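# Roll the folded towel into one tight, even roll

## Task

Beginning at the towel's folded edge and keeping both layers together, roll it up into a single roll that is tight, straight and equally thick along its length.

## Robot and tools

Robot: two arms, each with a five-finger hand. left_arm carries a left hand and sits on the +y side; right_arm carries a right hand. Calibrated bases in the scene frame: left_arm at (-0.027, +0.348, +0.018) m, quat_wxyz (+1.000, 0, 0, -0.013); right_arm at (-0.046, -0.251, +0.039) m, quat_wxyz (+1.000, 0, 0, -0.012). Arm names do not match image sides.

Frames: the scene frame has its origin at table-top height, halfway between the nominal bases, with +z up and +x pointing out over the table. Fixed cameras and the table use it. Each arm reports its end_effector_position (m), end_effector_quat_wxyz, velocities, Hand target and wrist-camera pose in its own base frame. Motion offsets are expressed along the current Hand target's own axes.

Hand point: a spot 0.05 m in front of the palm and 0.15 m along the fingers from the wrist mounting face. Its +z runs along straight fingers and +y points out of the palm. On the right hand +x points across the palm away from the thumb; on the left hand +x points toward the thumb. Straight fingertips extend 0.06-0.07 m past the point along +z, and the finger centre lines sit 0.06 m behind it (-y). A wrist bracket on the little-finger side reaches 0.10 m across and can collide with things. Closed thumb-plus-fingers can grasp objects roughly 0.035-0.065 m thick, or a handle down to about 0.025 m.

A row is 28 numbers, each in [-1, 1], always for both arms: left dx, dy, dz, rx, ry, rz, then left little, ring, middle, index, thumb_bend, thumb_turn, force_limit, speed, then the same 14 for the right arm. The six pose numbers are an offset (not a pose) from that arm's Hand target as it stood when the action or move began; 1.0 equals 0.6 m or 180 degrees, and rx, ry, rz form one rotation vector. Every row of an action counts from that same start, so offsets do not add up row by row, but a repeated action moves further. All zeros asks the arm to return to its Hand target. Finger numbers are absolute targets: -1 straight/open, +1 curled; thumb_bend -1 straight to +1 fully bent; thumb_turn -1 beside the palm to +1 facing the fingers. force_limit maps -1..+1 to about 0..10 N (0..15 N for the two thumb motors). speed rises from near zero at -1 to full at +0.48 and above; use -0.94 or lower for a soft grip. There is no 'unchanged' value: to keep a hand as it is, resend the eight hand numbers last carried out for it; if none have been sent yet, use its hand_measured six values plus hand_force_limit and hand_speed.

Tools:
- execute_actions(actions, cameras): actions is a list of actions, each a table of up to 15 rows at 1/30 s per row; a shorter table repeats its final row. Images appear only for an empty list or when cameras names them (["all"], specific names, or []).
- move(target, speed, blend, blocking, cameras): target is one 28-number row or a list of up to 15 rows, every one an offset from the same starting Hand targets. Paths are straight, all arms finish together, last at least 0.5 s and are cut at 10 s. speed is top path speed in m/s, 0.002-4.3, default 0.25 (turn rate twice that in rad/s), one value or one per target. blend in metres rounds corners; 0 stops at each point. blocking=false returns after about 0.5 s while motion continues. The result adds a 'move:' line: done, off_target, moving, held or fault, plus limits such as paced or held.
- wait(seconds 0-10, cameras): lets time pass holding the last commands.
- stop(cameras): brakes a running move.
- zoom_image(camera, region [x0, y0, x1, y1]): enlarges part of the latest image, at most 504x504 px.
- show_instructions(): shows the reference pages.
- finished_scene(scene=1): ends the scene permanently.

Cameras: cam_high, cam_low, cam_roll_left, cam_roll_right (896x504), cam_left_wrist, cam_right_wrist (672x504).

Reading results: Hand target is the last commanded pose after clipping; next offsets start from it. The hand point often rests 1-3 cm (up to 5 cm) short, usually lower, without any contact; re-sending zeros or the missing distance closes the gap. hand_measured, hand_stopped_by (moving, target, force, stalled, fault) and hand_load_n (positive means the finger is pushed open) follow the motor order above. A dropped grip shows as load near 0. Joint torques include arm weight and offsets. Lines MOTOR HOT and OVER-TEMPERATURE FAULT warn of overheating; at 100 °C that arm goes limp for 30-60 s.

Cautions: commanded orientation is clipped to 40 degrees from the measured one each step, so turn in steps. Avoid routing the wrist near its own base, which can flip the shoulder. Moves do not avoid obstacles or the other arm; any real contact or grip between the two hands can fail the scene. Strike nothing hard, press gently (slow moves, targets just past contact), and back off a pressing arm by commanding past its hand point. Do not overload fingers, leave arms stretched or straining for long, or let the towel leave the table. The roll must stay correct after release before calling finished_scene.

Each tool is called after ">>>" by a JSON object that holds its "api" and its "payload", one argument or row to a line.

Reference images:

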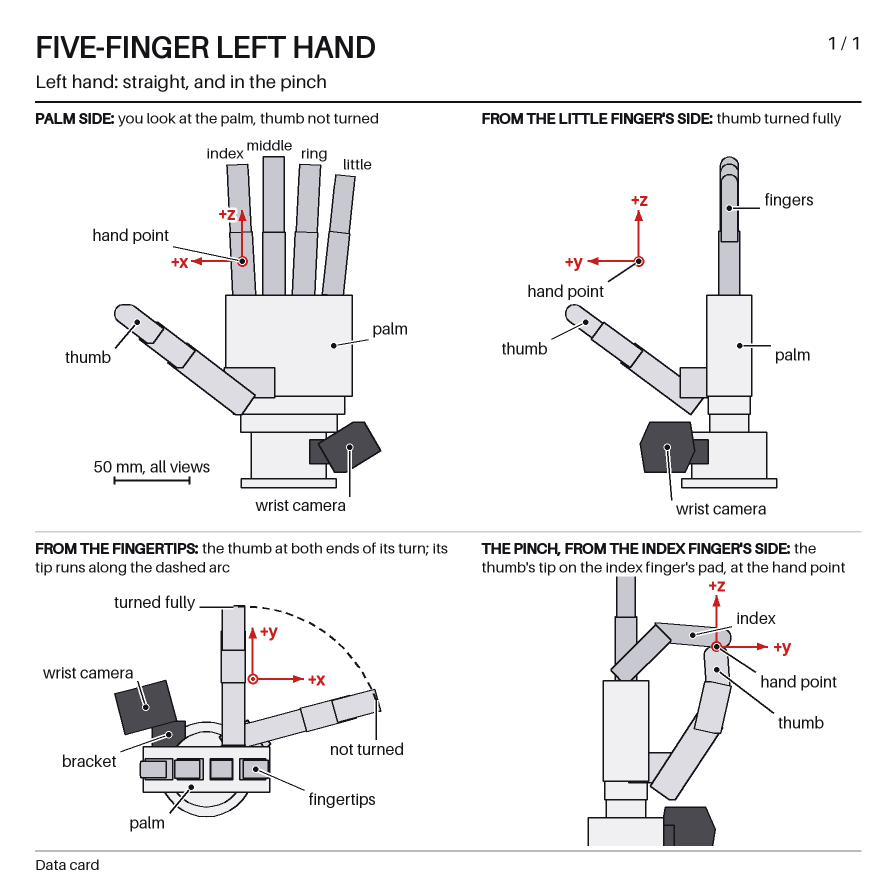

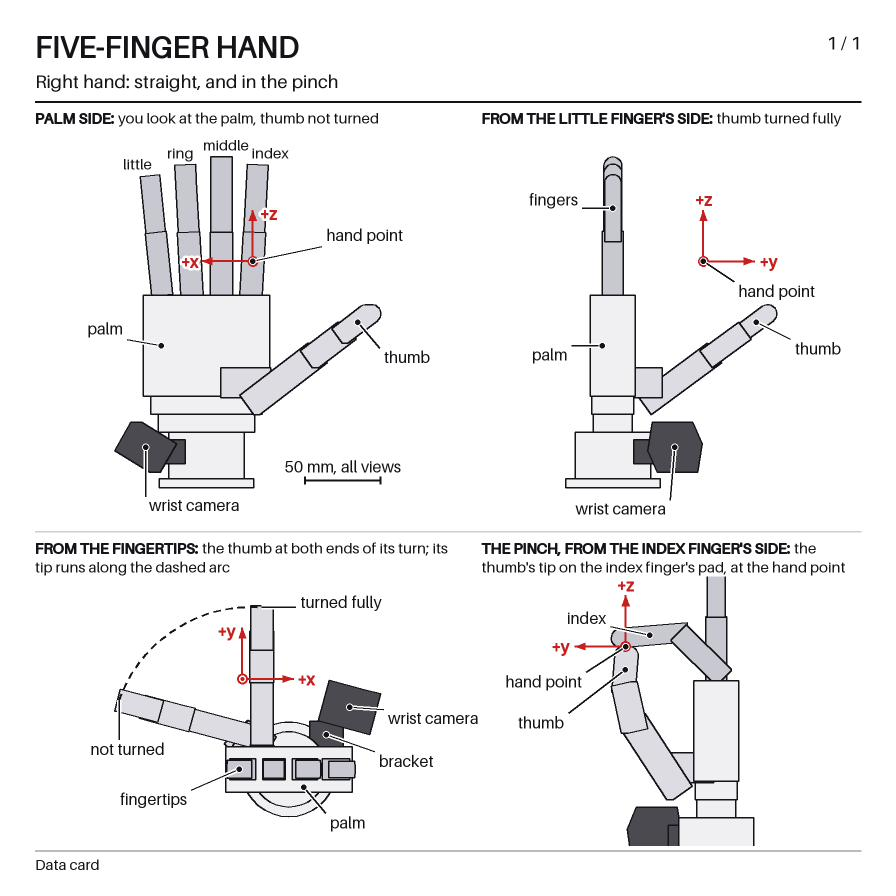

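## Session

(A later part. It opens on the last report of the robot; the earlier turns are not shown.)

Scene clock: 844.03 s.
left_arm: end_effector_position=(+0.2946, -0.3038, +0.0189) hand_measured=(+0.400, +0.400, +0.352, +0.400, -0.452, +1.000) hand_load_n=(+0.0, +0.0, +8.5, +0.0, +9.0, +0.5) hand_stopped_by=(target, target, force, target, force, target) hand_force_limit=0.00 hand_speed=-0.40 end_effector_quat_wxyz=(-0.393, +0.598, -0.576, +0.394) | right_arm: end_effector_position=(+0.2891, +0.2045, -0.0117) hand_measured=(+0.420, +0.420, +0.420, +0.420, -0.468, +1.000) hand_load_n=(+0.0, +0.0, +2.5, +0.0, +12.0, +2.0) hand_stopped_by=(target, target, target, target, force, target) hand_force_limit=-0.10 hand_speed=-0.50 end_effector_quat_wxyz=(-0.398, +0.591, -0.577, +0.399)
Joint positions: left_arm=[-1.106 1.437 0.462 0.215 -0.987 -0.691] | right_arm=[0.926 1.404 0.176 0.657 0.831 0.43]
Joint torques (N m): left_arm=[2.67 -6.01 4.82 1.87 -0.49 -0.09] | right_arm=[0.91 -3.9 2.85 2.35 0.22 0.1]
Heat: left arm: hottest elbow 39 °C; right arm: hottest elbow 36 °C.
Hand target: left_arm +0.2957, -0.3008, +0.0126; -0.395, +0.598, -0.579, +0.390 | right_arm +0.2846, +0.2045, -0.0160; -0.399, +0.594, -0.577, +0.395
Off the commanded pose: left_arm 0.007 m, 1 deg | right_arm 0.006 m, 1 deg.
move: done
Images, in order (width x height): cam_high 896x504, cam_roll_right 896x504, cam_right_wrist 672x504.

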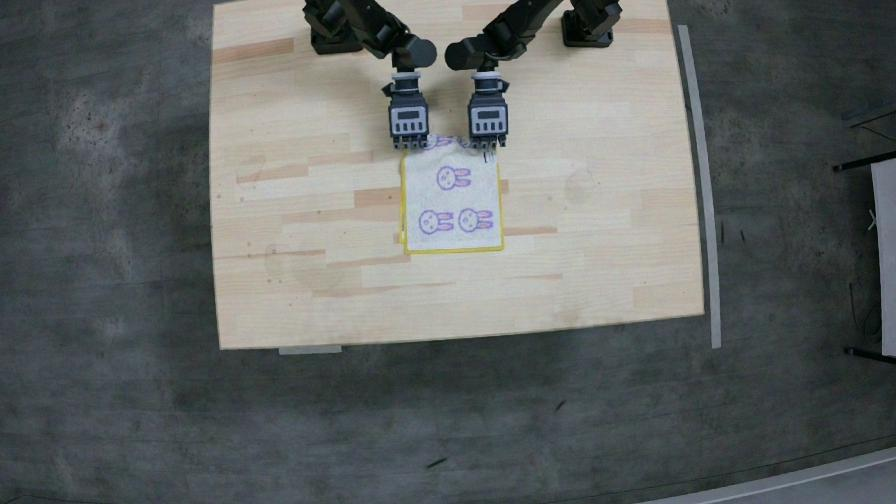

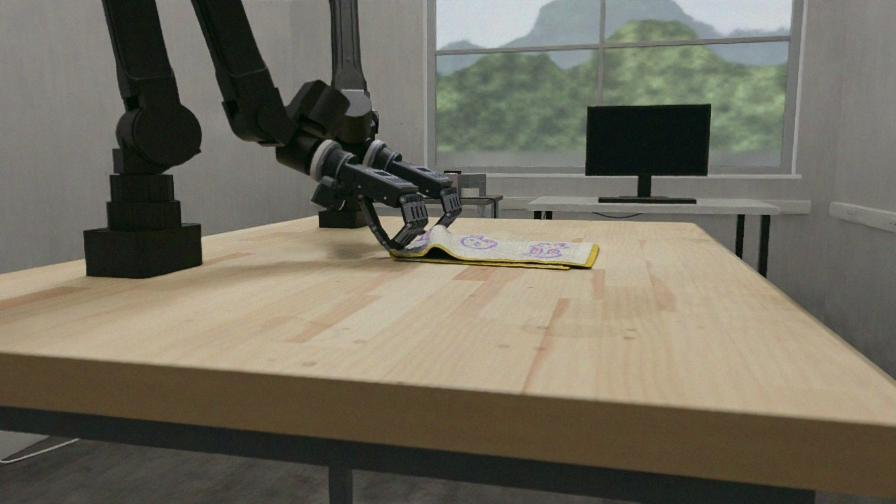

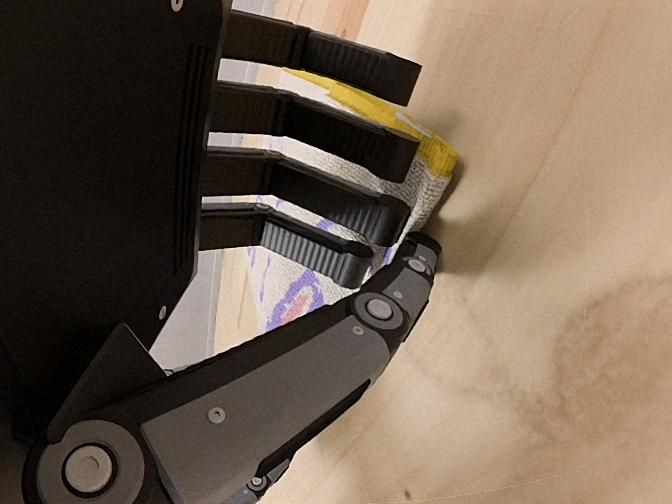

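>>> {"api": "move", "payload": {
  "target": [
    [0,-0.0464,-0.0188,0,0,0,0.4,0.4,0.4,0.4,-0.3,1,0,-0.4,0,-0.0464,-0.0188,0,0,0,0.42,0.42,0.42,0.42,-0.3,1,-0.1,-0.5]
  ],
  "speed": [0.08],
  "cameras": ["cam_high","cam_right_wrist","cam_left_wrist","cam_roll_left","cam_roll_right"]
}}

>>> {"api": "zoom_image", "payload": {
  "camera": "cam_roll_right",
  "region": [370, 170, 530, 270]
}}

>>> {"api": "zoom_image", "payload": {
  "camera": "cam_roll_left",
  "region": [380, 170, 540, 270]
}}

Scene clock: 846.67 s.
left_arm: end_effector_position=(+0.2898, -0.2966, +0.0330) hand_measured=(+0.400, +0.400, +0.352, +0.400, -0.452, +1.000) hand_load_n=(+0.0, +0.0, +8.5, +0.0, +9.5, +1.5) hand_stopped_by=(target, target, force, target, force, target) hand_force_limit=0.00 hand_speed=-0.40 end_effector_quat_wxyz=(-0.393, +0.597, -0.583, +0.388) | right_arm: end_effector_position=(+0.2829, +0.2002, +0.0107) hand_measured=(+0.420, +0.420, +0.420, +0.420, -0.468, +1.000) hand_load_n=(+0.0, +0.0, +2.5, +0.5, +11.5, +3.0) hand_stopped_by=(target, target, target, target, force, target) hand_force_limit=-0.10 hand_speed=-0.50 end_effector_quat_wxyz=(-0.397, +0.594, -0.577, +0.396)
Joint positions: left_arm=[-1.106 1.361 0.462 0.121 -0.98 -0.69] | right_arm=[0.93 1.218 0.176 0.463 0.827 0.435]
Joint torques (N m): left_arm=[2.9 -7.36 7.09 0.58 -0.77 -0.06] | right_arm=[0.5 -3.78 5.52 1.03 0.42 0.02]
Heat: left arm: hottest elbow 39 °C; right arm: hottest elbow 36 °C.
Hand target: left_arm +0.2960, -0.3005, +0.0426; -0.395, +0.598, -0.579, +0.390 | right_arm +0.2845, +0.2048, +0.0141; -0.399, +0.593, -0.577, +0.395
Off the commanded pose: left_arm 0.012 m, 1 deg | right_arm 0.006 m, 0 deg.
move: off_target (left_arm)
Images, in order (width x height): cam_high 896x504, cam_roll_left 896x504, cam_roll_right 896x504, cam_left_wrist 672x504, cam_right_wrist 672x504.

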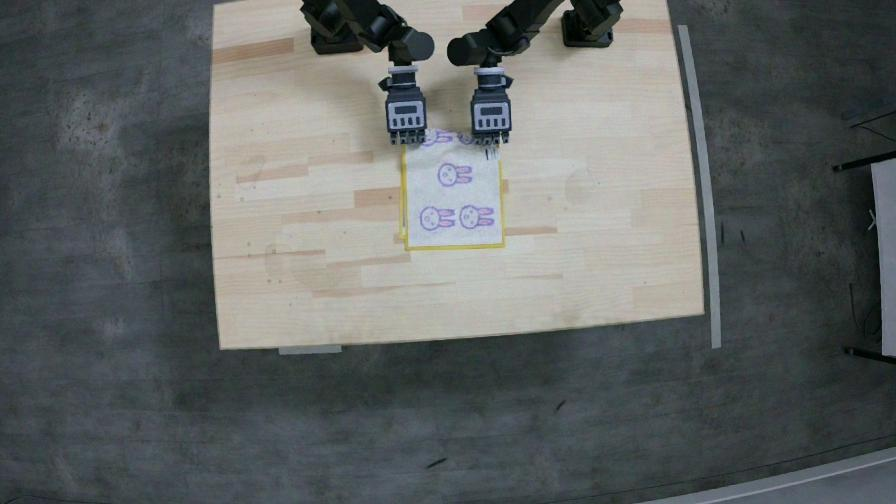

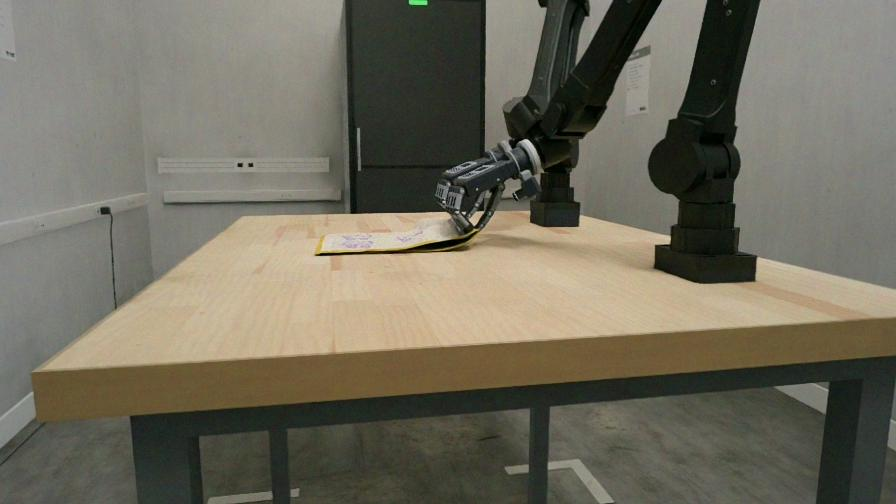

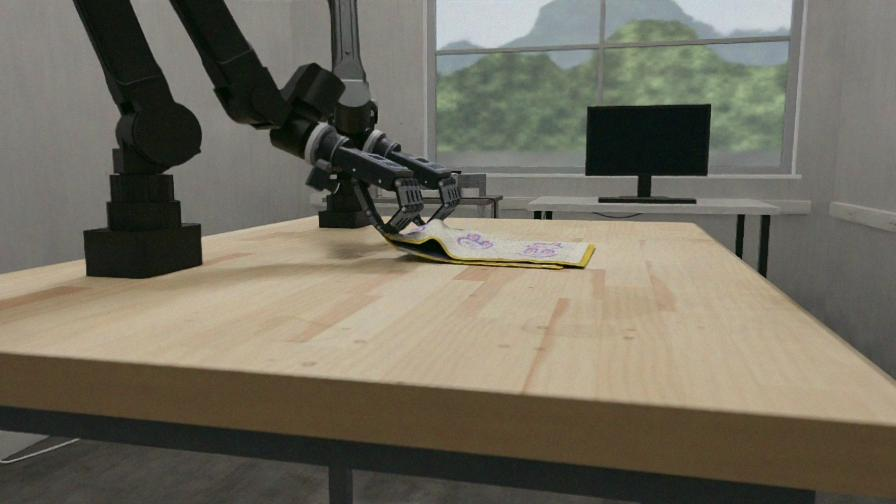

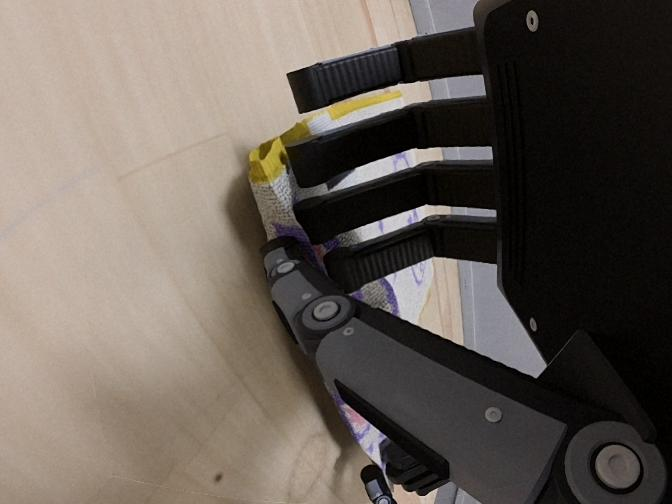

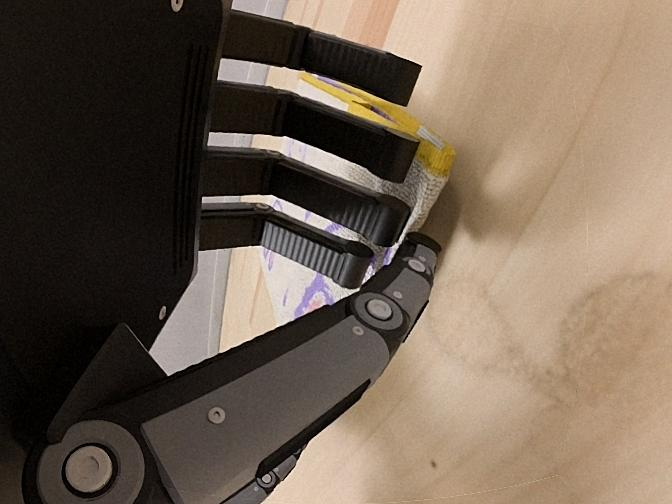

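Scaled by 3.150 from the camera's 896x504 image, which has a finer 1280x720 frame.

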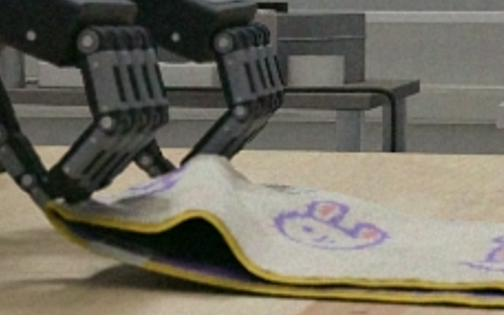

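Scaled by 3.150 from the camera's 896x504 image, which has a finer 1280x720 frame.

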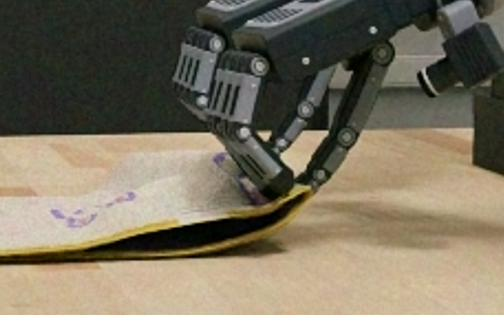

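>>> {"api": "move", "payload": {
  "target": [
    [0,-0.0309,-0.0125,0,0,0,0.4,0.4,0.4,0.4,-0.3,1,0,-0.4,0,-0.0495,-0.002,0,0,0,0.42,0.42,0.42,0.42,-0.3,1,-0.1,-0.5],
    [0,-0.0543,0.023,-0.222,0,0,0.4,0.4,0.4,0.4,-0.3,1,0,-0.4,0,-0.0742,0.0365,-0.222,0,0,0.42,0.42,0.42,0.42,-0.3,1,-0.1,-0.5]
  ],
  "speed": [0.1,0.12],
  "blend": [0.01,0],
  "cameras": ["cam_high","cam_right_wrist","cam_left_wrist","cam_roll_left","cam_roll_right"]
}}

>>> {"api": "zoom_image", "payload": {
  "camera": "cam_roll_right",
  "region": [370, 150, 570, 275]
}}

>>> {"api": "zoom_image", "payload": {
  "camera": "cam_roll_left",
  "region": [340, 150, 540, 275]
}}

Scene clock: 856.87 s.
left_arm: end_effector_position=(+0.3049, -0.2896, +0.0549) hand_measured=(+0.400, +0.400, +0.352, +0.400, -0.452, +1.000) hand_load_n=(+0.5, +0.0, +8.5, +0.0, +9.5, +0.5) hand_stopped_by=(target, target, force, target, force, target) hand_force_limit=0.00 hand_speed=-0.40 end_effector_quat_wxyz=(-0.167, +0.697, -0.679, +0.160) | right_arm: end_effector_position=(+0.3062, +0.1998, +0.0359) hand_measured=(+0.420, +0.420, +0.420, +0.420, -0.468, +1.000) hand_load_n=(+0.0, +0.5, +3.0, +0.0, +11.0, +2.0) hand_stopped_by=(target, target, target, target, force, target) hand_force_limit=-0.10 hand_speed=-0.50 end_effector_quat_wxyz=(-0.165, +0.697, -0.676, +0.173)
Joint positions: left_arm=[-0.765 1.388 0.867 -0.713 -0.328 -0.734] | right_arm=[0.567 1.258 0.683 -0.583 0.255 0.482]
Joint torques (N m): left_arm=[2.73 -7.59 10.81 0.39 -0.2 -0.09] | right_arm=[-0.44 -6.24 9.58 0.81 0.05 -0.04]
Heat: left arm: hottest elbow 39 °C; right arm: hottest elbow 36 °C.
Hand target: left_arm +0.3212, -0.2995, +0.0673; -0.167, +0.697, -0.677, +0.168 | right_arm +0.3215, +0.2059, +0.0474; -0.172, +0.694, -0.677, +0.174
Off the commanded pose: left_arm 0.023 m, 1 deg | right_arm 0.020 m, 1 deg.
move: off_target (left_arm, right_arm)
Images, in order (width x height): cam_high 896x504, cam_roll_left 896x504, cam_roll_right 896x504, cam_left_wrist 672x504, cam_right_wrist 672x504.

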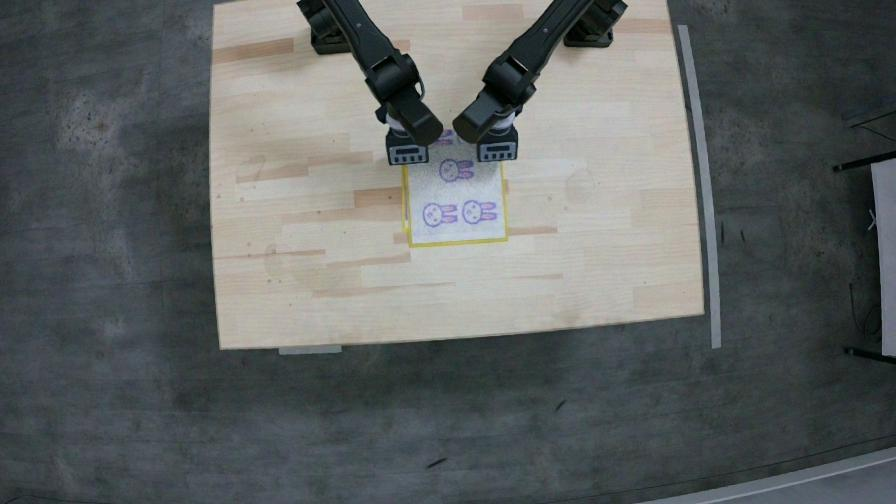

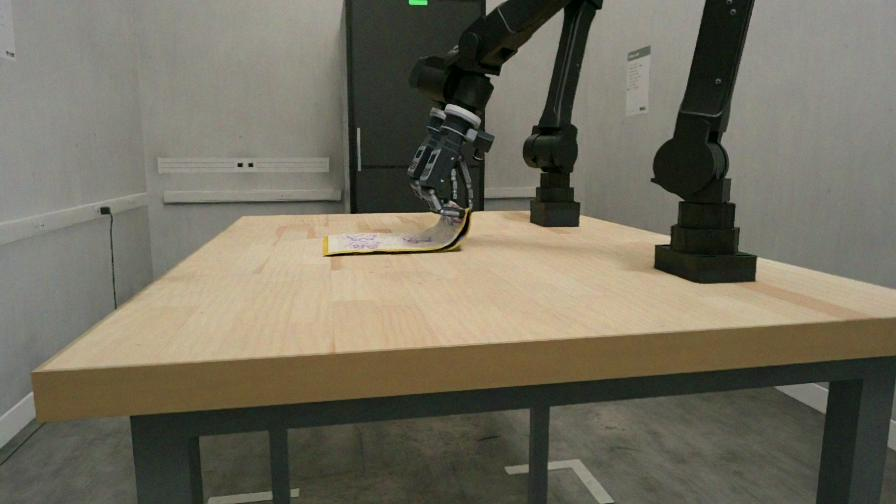

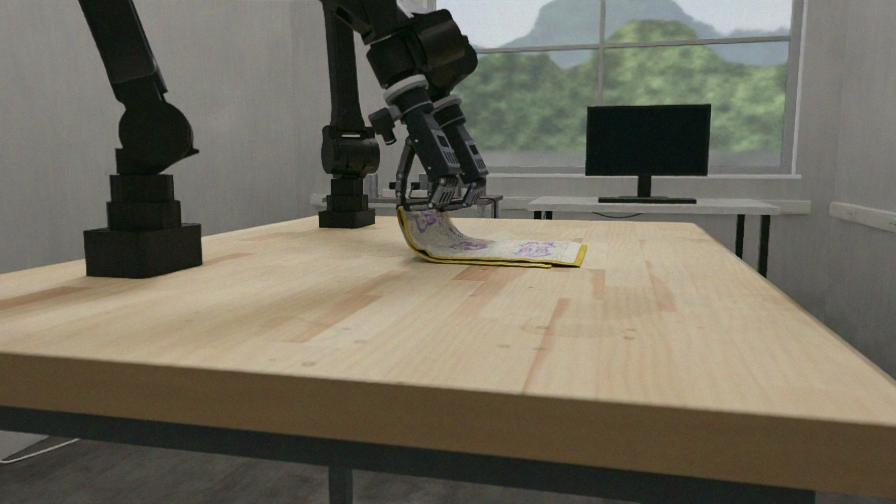

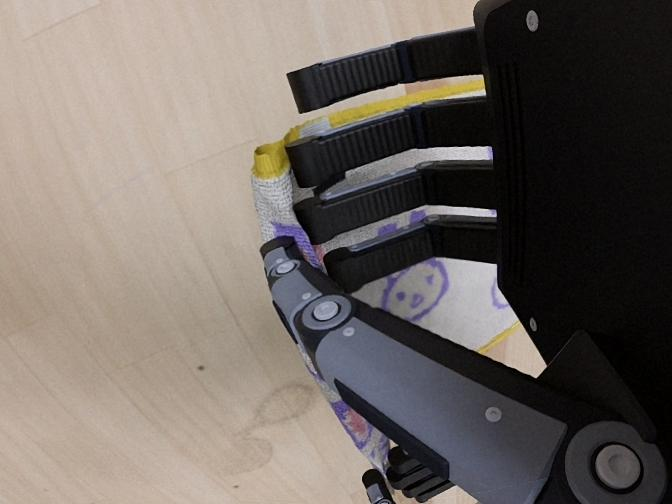

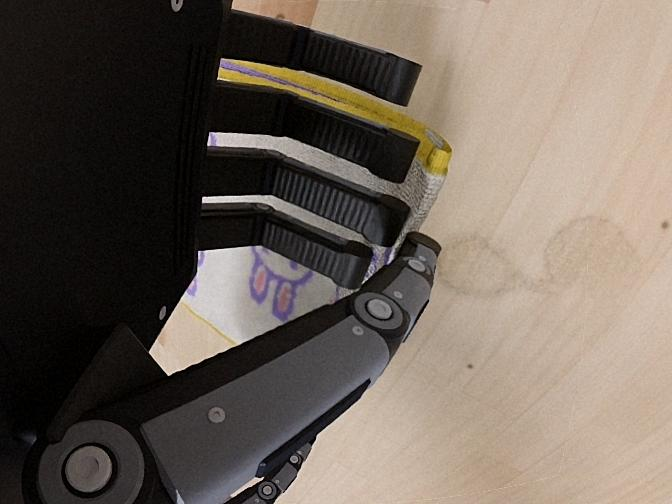

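Scaled by 2.520 from the camera's 896x504 image, which has a finer 1280x720 frame.

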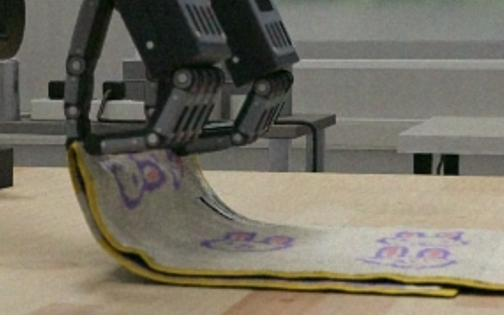

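Scaled by 2.520 from the camera's 896x504 image, which has a finer 1280x720 frame.

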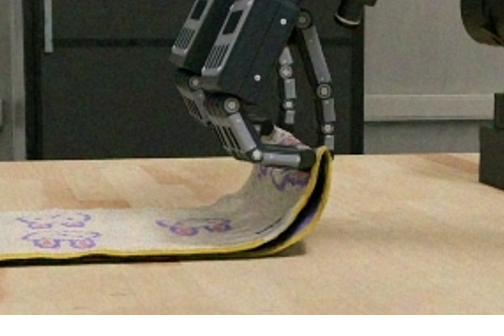

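>>> {"api": "move", "payload": {
  "target": [
    [0,0.0235,0.0442,0,0,0,0.4,0.4,0.4,0.4,-0.3,1,0,-0.4,0,0.0176,0.0473,0,0,0,0.42,0.42,0.42,0.42,-0.3,1,-0.1,-0.5]
  ],
  "speed": [0.08],
  "cameras": ["cam_high","cam_roll_left","cam_roll_right"]
}}

>>> {"api": "zoom_image", "payload": {
  "camera": "cam_roll_right",
  "region": [370, 150, 570, 275]
}}

>>> {"api": "zoom_image", "payload": {
  "camera": "cam_roll_left",
  "region": [340, 150, 540, 275]
}}

Scene clock: 863.97 s.
left_arm: end_effector_position=(+0.3134, -0.2972, +0.0395) hand_measured=(+0.400, +0.400, +0.352, +0.400, -0.452, +1.000) hand_load_n=(+0.0, +0.0, +8.0, +0.5, +9.0, +1.0) hand_stopped_by=(target, target, force, target, force, target) hand_force_limit=0.00 hand_speed=-0.40 end_effector_quat_wxyz=(-0.168, +0.695, -0.680, +0.164) | right_arm: end_effector_position=(+0.3186, +0.2040, +0.0179) hand_measured=(+0.420, +0.420, +0.420, +0.420, -0.468, +1.000) hand_load_n=(+0.0, +0.0, +2.5, +0.0, +11.5, +1.5) hand_stopped_by=(target, target, target, target, force, target) hand_force_limit=-0.10 hand_speed=-0.50 end_effector_quat_wxyz=(-0.167, +0.694, -0.678, +0.174)
Joint positions: left_arm=[-0.765 1.436 0.867 -0.655 -0.328 -0.729] | right_arm=[0.559 1.325 0.683 -0.509 0.254 0.482]
Joint torques (N m): left_arm=[2.78 -8.06 7.53 1.54 -0.2 -0.13] | right_arm=[-0.03 -7.12 6.76 1.96 -0.04 -0.09]
Heat: left arm: hottest elbow 40 °C; right arm: hottest elbow 37 °C.
Hand target: left_arm +0.3208, -0.2998, +0.0372; -0.167, +0.697, -0.677, +0.168 | right_arm +0.3256, +0.2058, +0.0173; -0.172, +0.694, -0.677, +0.174
Off the commanded pose: left_arm 0.008 m, 1 deg | right_arm 0.007 m, 1 deg.
move: done
Images, in order (width x height): cam_high 896x504, cam_roll_left 896x504, cam_roll_right 896x504.

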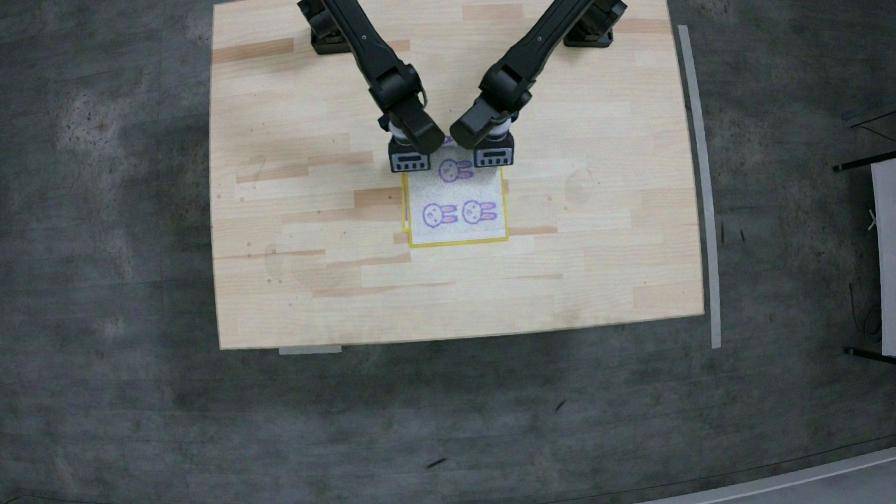

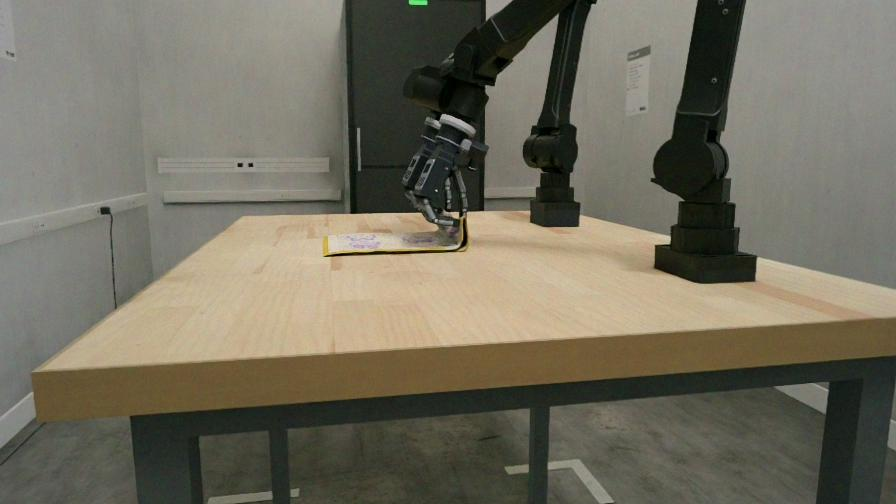

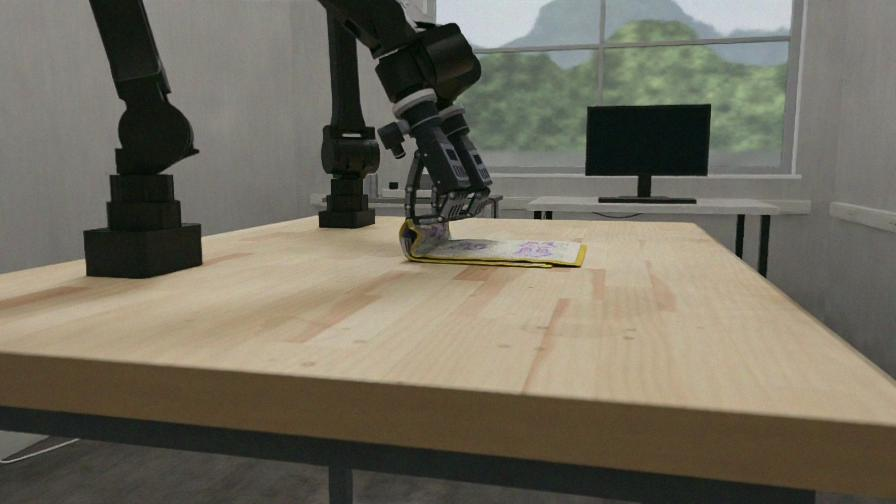

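Scaled by 2.520 from the camera's 896x504 image, which has a finer 1280x720 frame.

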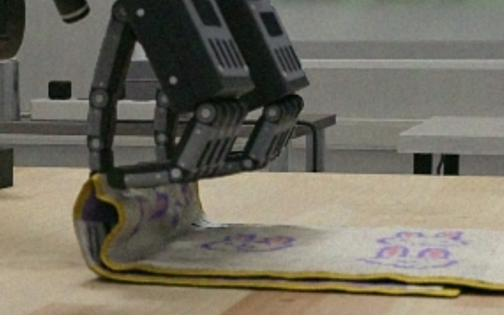

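Scaled by 2.520 from the camera's 896x504 image, which has a finer 1280x720 frame.

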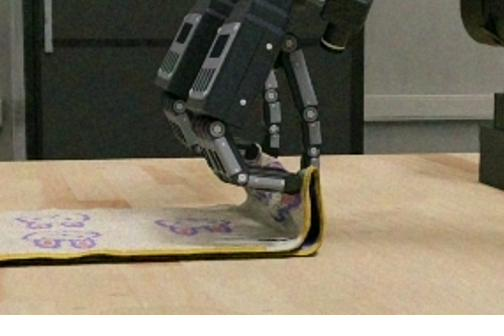

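>>> {"api": "move", "payload": {
  "target": [
    [0,-0.0507,0.0326,-0.183,0,0,0.4,0.4,0.4,0.4,-0.3,1,0,-0.4,0,-0.0444,0.0443,-0.183,0,0,0.42,0.42,0.42,0.42,-0.3,1,-0.1,-0.5]
  ],
  "speed": [0.1],
  "cameras": ["cam_high","cam_roll_left","cam_roll_right","cam_left_wrist","cam_right_wrist"]
}}

>>> {"api": "zoom_image", "payload": {
  "camera": "cam_roll_right",
  "region": [370, 150, 570, 275]
}}

>>> {"api": "zoom_image", "payload": {
  "camera": "cam_roll_left",
  "region": [340, 150, 540, 275]
}}

Scene clock: 872.33 s.
left_arm: end_effector_position=(+0.3400, -0.2923, +0.0286) hand_measured=(+0.400, +0.400, +0.352, +0.400, -0.452, +1.000) hand_load_n=(+0.0, +0.0, +8.5, +0.0, +9.0, +1.0) hand_stopped_by=(target, target, force, target, force, target) hand_force_limit=0.00 hand_speed=-0.40 end_effector_quat_wxyz=(+0.037, +0.715, -0.697, -0.040) | right_arm: end_effector_position=(+0.3476, +0.2033, +0.0036) hand_measured=(+0.420, +0.420, +0.420, +0.420, -0.468, +1.000) hand_load_n=(+0.0, +0.0, +2.5, +0.0, +11.5, +1.5) hand_stopped_by=(target, target, target, target, force, target) hand_force_limit=-0.10 hand_speed=-0.50 end_effector_quat_wxyz=(+0.037, +0.712, -0.700, -0.024)
Joint positions: left_arm=[-0.554 1.797 1.26 -1.128 0.054 -0.577] | right_arm=[0.396 1.755 1.127 -1.031 -0.016 0.379]
Joint torques (N m): left_arm=[2.9 -12.04 9.78 -0.4 0.27 -0.07] | right_arm=[-0.03 -12.45 8.23 0.08 -0.21 -0.13]
Heat: left arm: hottest elbow 40 °C; right arm: hottest elbow 38 °C.
Hand target: left_arm +0.3569, -0.2989, +0.0339; +0.037, +0.716, -0.697, -0.030 | right_arm +0.3615, +0.2064, +0.0066; +0.032, +0.714, -0.699, -0.025
Off the commanded pose: left_arm 0.019 m, 1 deg | right_arm 0.015 m, 1 deg.
move: off_target (left_arm, right_arm)
Images, in order (width x height): cam_high 896x504, cam_roll_left 896x504, cam_roll_right 896x504, cam_left_wrist 672x504, cam_right_wrist 672x504.

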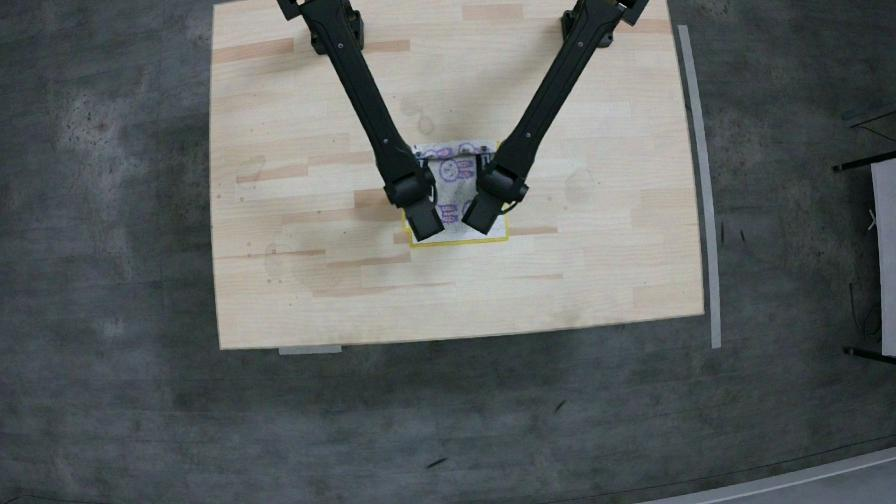

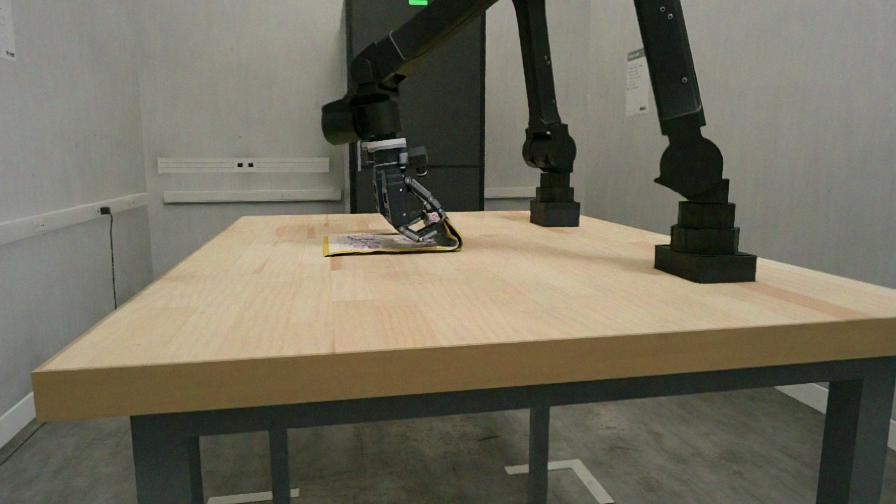

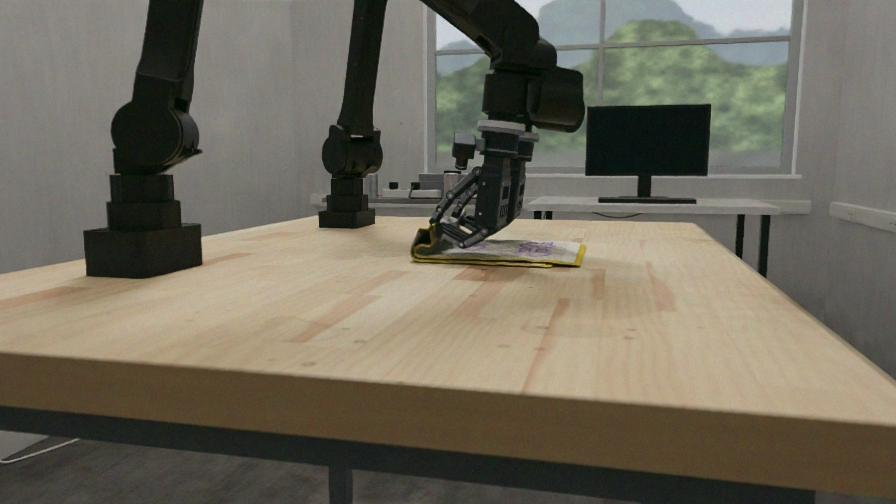

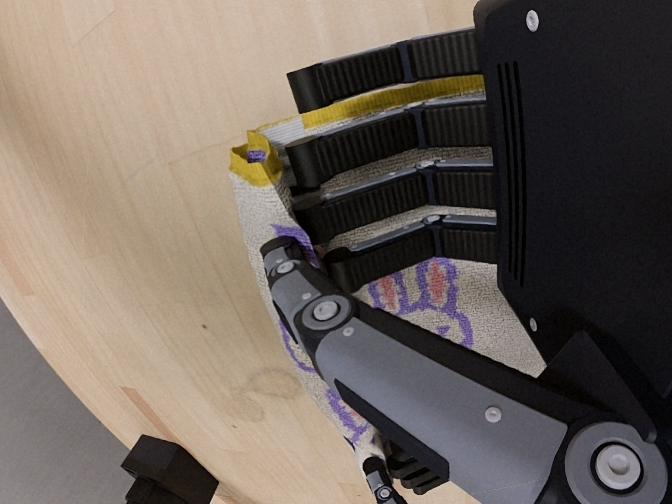

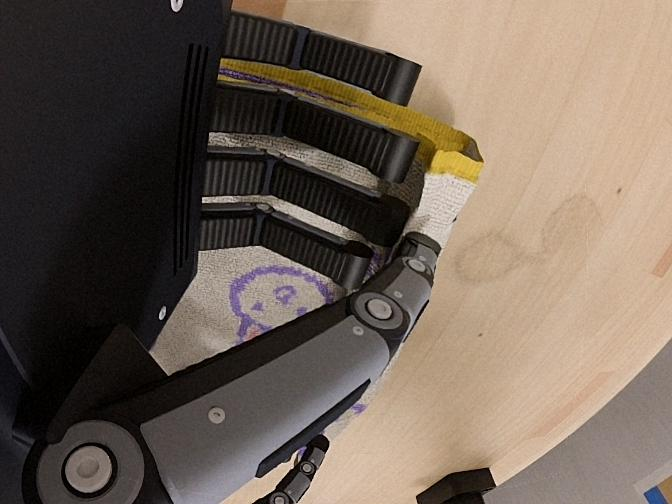

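Scaled by 2.520 from the camera's 896x504 image, which has a finer 1280x720 frame.

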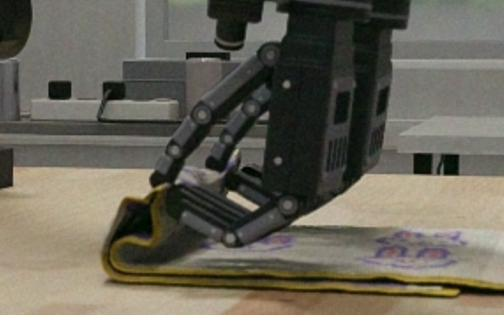

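Scaled by 2.520 from the camera's 896x504 image, which has a finer 1280x720 frame.

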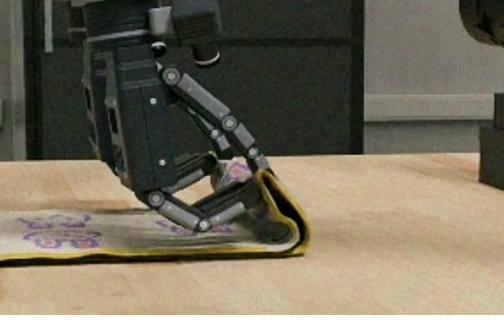

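>>> {"api": "move", "payload": {
  "target": [
    [0,0,0,0,0,0,0.4,0.4,0.4,0.4,-1,1,0,0.0,0,0,0,0,0,0,0.42,0.42,0.42,0.42,-1,1,-0.1,0.0],
    [0,-0.0083,-0.005,0,0,0,0.2,0.2,0.2,0.2,-1,1,0,-0.2,0,-0.0083,-0.005,0,0,0,0.2,0.2,0.2,0.2,-1,1,-0.1,-0.2]
  ],
  "speed": [0.1,0.1],
  "cameras": ["cam_high","cam_roll_left","cam_roll_right","cam_left_wrist","cam_right_wrist"]
}}

>>> {"api": "zoom_image", "payload": {
  "camera": "cam_roll_right",
  "region": [370, 150, 570, 275]
}}

>>> {"api": "zoom_image", "payload": {
  "camera": "cam_roll_left",
  "region": [340, 150, 540, 275]
}}

Scene clock: 877.20 s.
left_arm: end_effector_position=(+0.3454, -0.2942, +0.0323) hand_measured=(+0.200, +0.200, +0.200, +0.200, -1.000, +1.000) hand_load_n=(+0.0, +0.0, +0.0, +0.0, +0.0, +0.0) hand_stopped_by=(target, target, target, target, target, target) hand_force_limit=0.00 hand_speed=-0.20 end_effector_quat_wxyz=(+0.037, +0.715, -0.697, -0.038) | right_arm: end_effector_position=(+0.3533, +0.2051, +0.0072) hand_measured=(+0.200, +0.200, +0.200, +0.200, -1.000, +1.000) hand_load_n=(+0.0, +0.0, +0.0, +0.0, +0.0, +0.0) hand_stopped_by=(target, target, target, target, target, target) hand_force_limit=-0.10 hand_speed=-0.20 end_effector_quat_wxyz=(+0.036, +0.712, -0.701, -0.024)
Joint positions: left_arm=[-0.551 1.803 1.28 -1.138 0.056 -0.573] | right_arm=[0.394 1.76 1.146 -1.042 -0.017 0.377]
Joint torques (N m): left_arm=[2.9 -11.99 9.76 -0.4 0.19 -0.08] | right_arm=[-0.03 -12.57 8.24 0.02 -0.14 -0.16]
Heat: left arm: hottest elbow 40 °C; right arm: hottest elbow 38 °C.
Hand target: left_arm +0.3622, -0.2987, +0.0365; +0.037, +0.716, -0.697, -0.030 | right_arm +0.3668, +0.2066, +0.0092; +0.032, +0.714, -0.699, -0.025
Off the commanded pose: left_arm 0.018 m, 1 deg | right_arm 0.014 m, 1 deg.
move: off_target (left_arm, right_arm); target 2's new numbers were sent with left_arm's hand 0.018 m and 1 deg from that target
Images, in order (width x height): cam_high 896x504, cam_roll_left 896x504, cam_roll_right 896x504, cam_left_wrist 672x504, cam_right_wrist 672x504.

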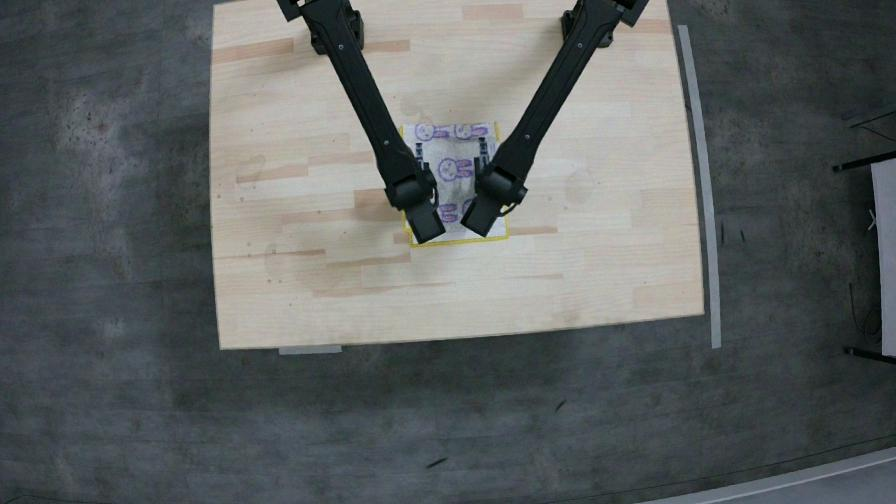

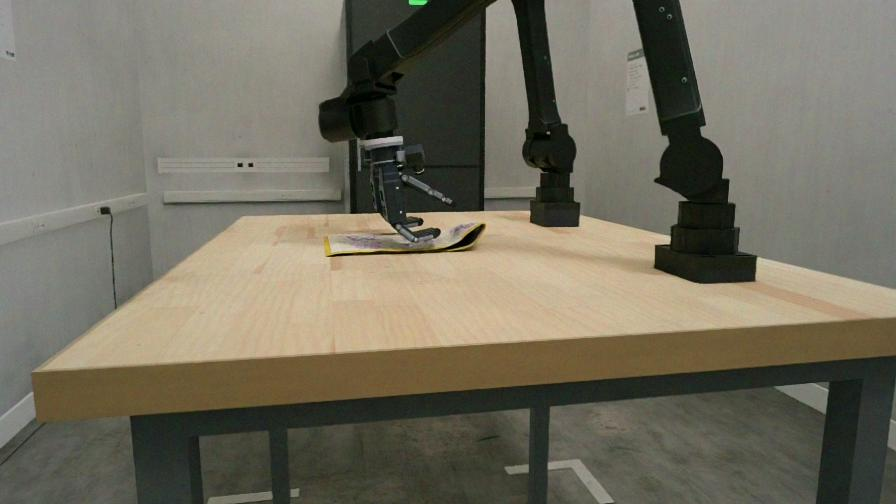

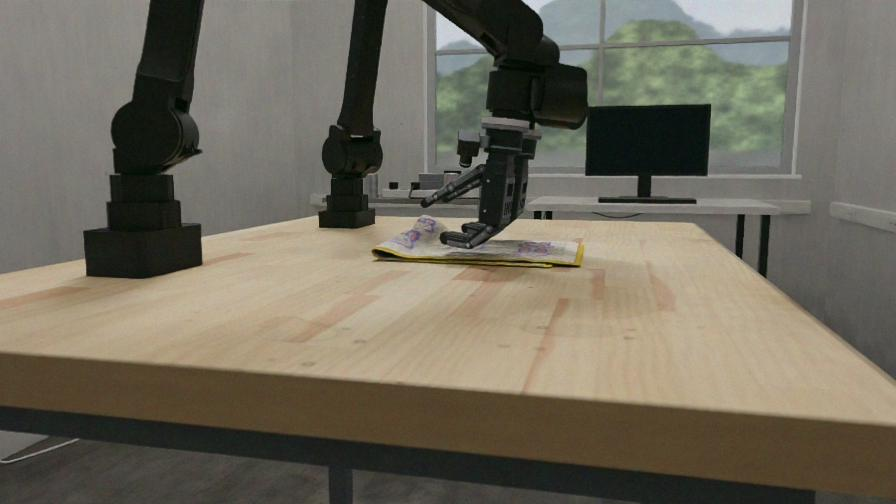

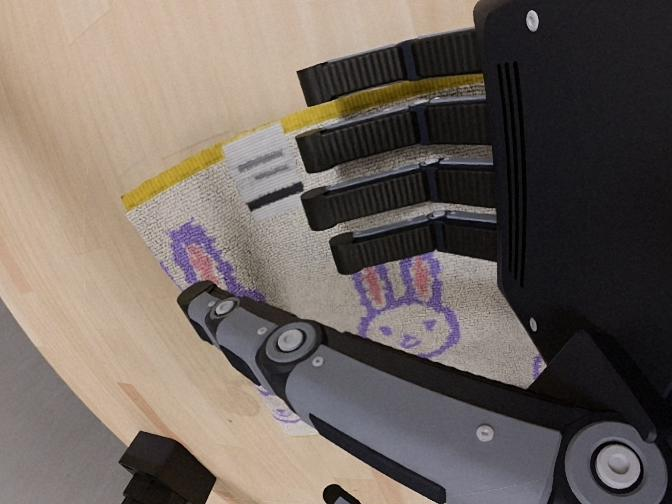

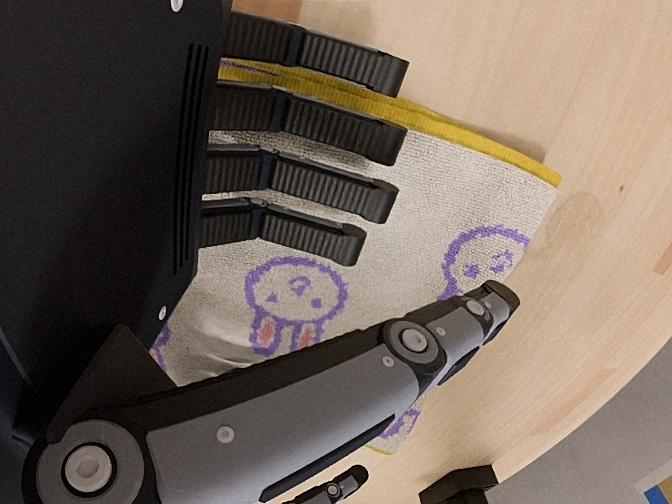

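Scaled by 2.520 from the camera's 896x504 image, which has a finer 1280x720 frame.

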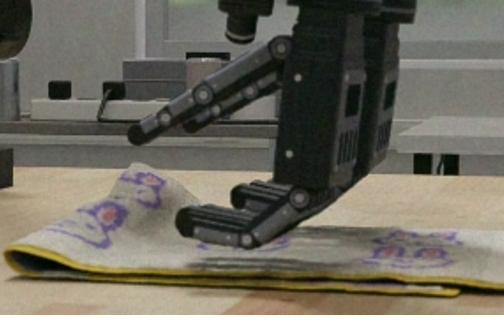

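Scaled by 2.520 from the camera's 896x504 image, which has a finer 1280x720 frame.

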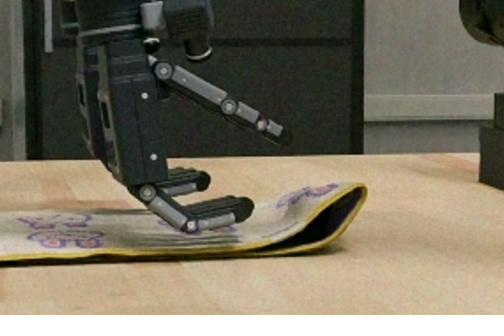

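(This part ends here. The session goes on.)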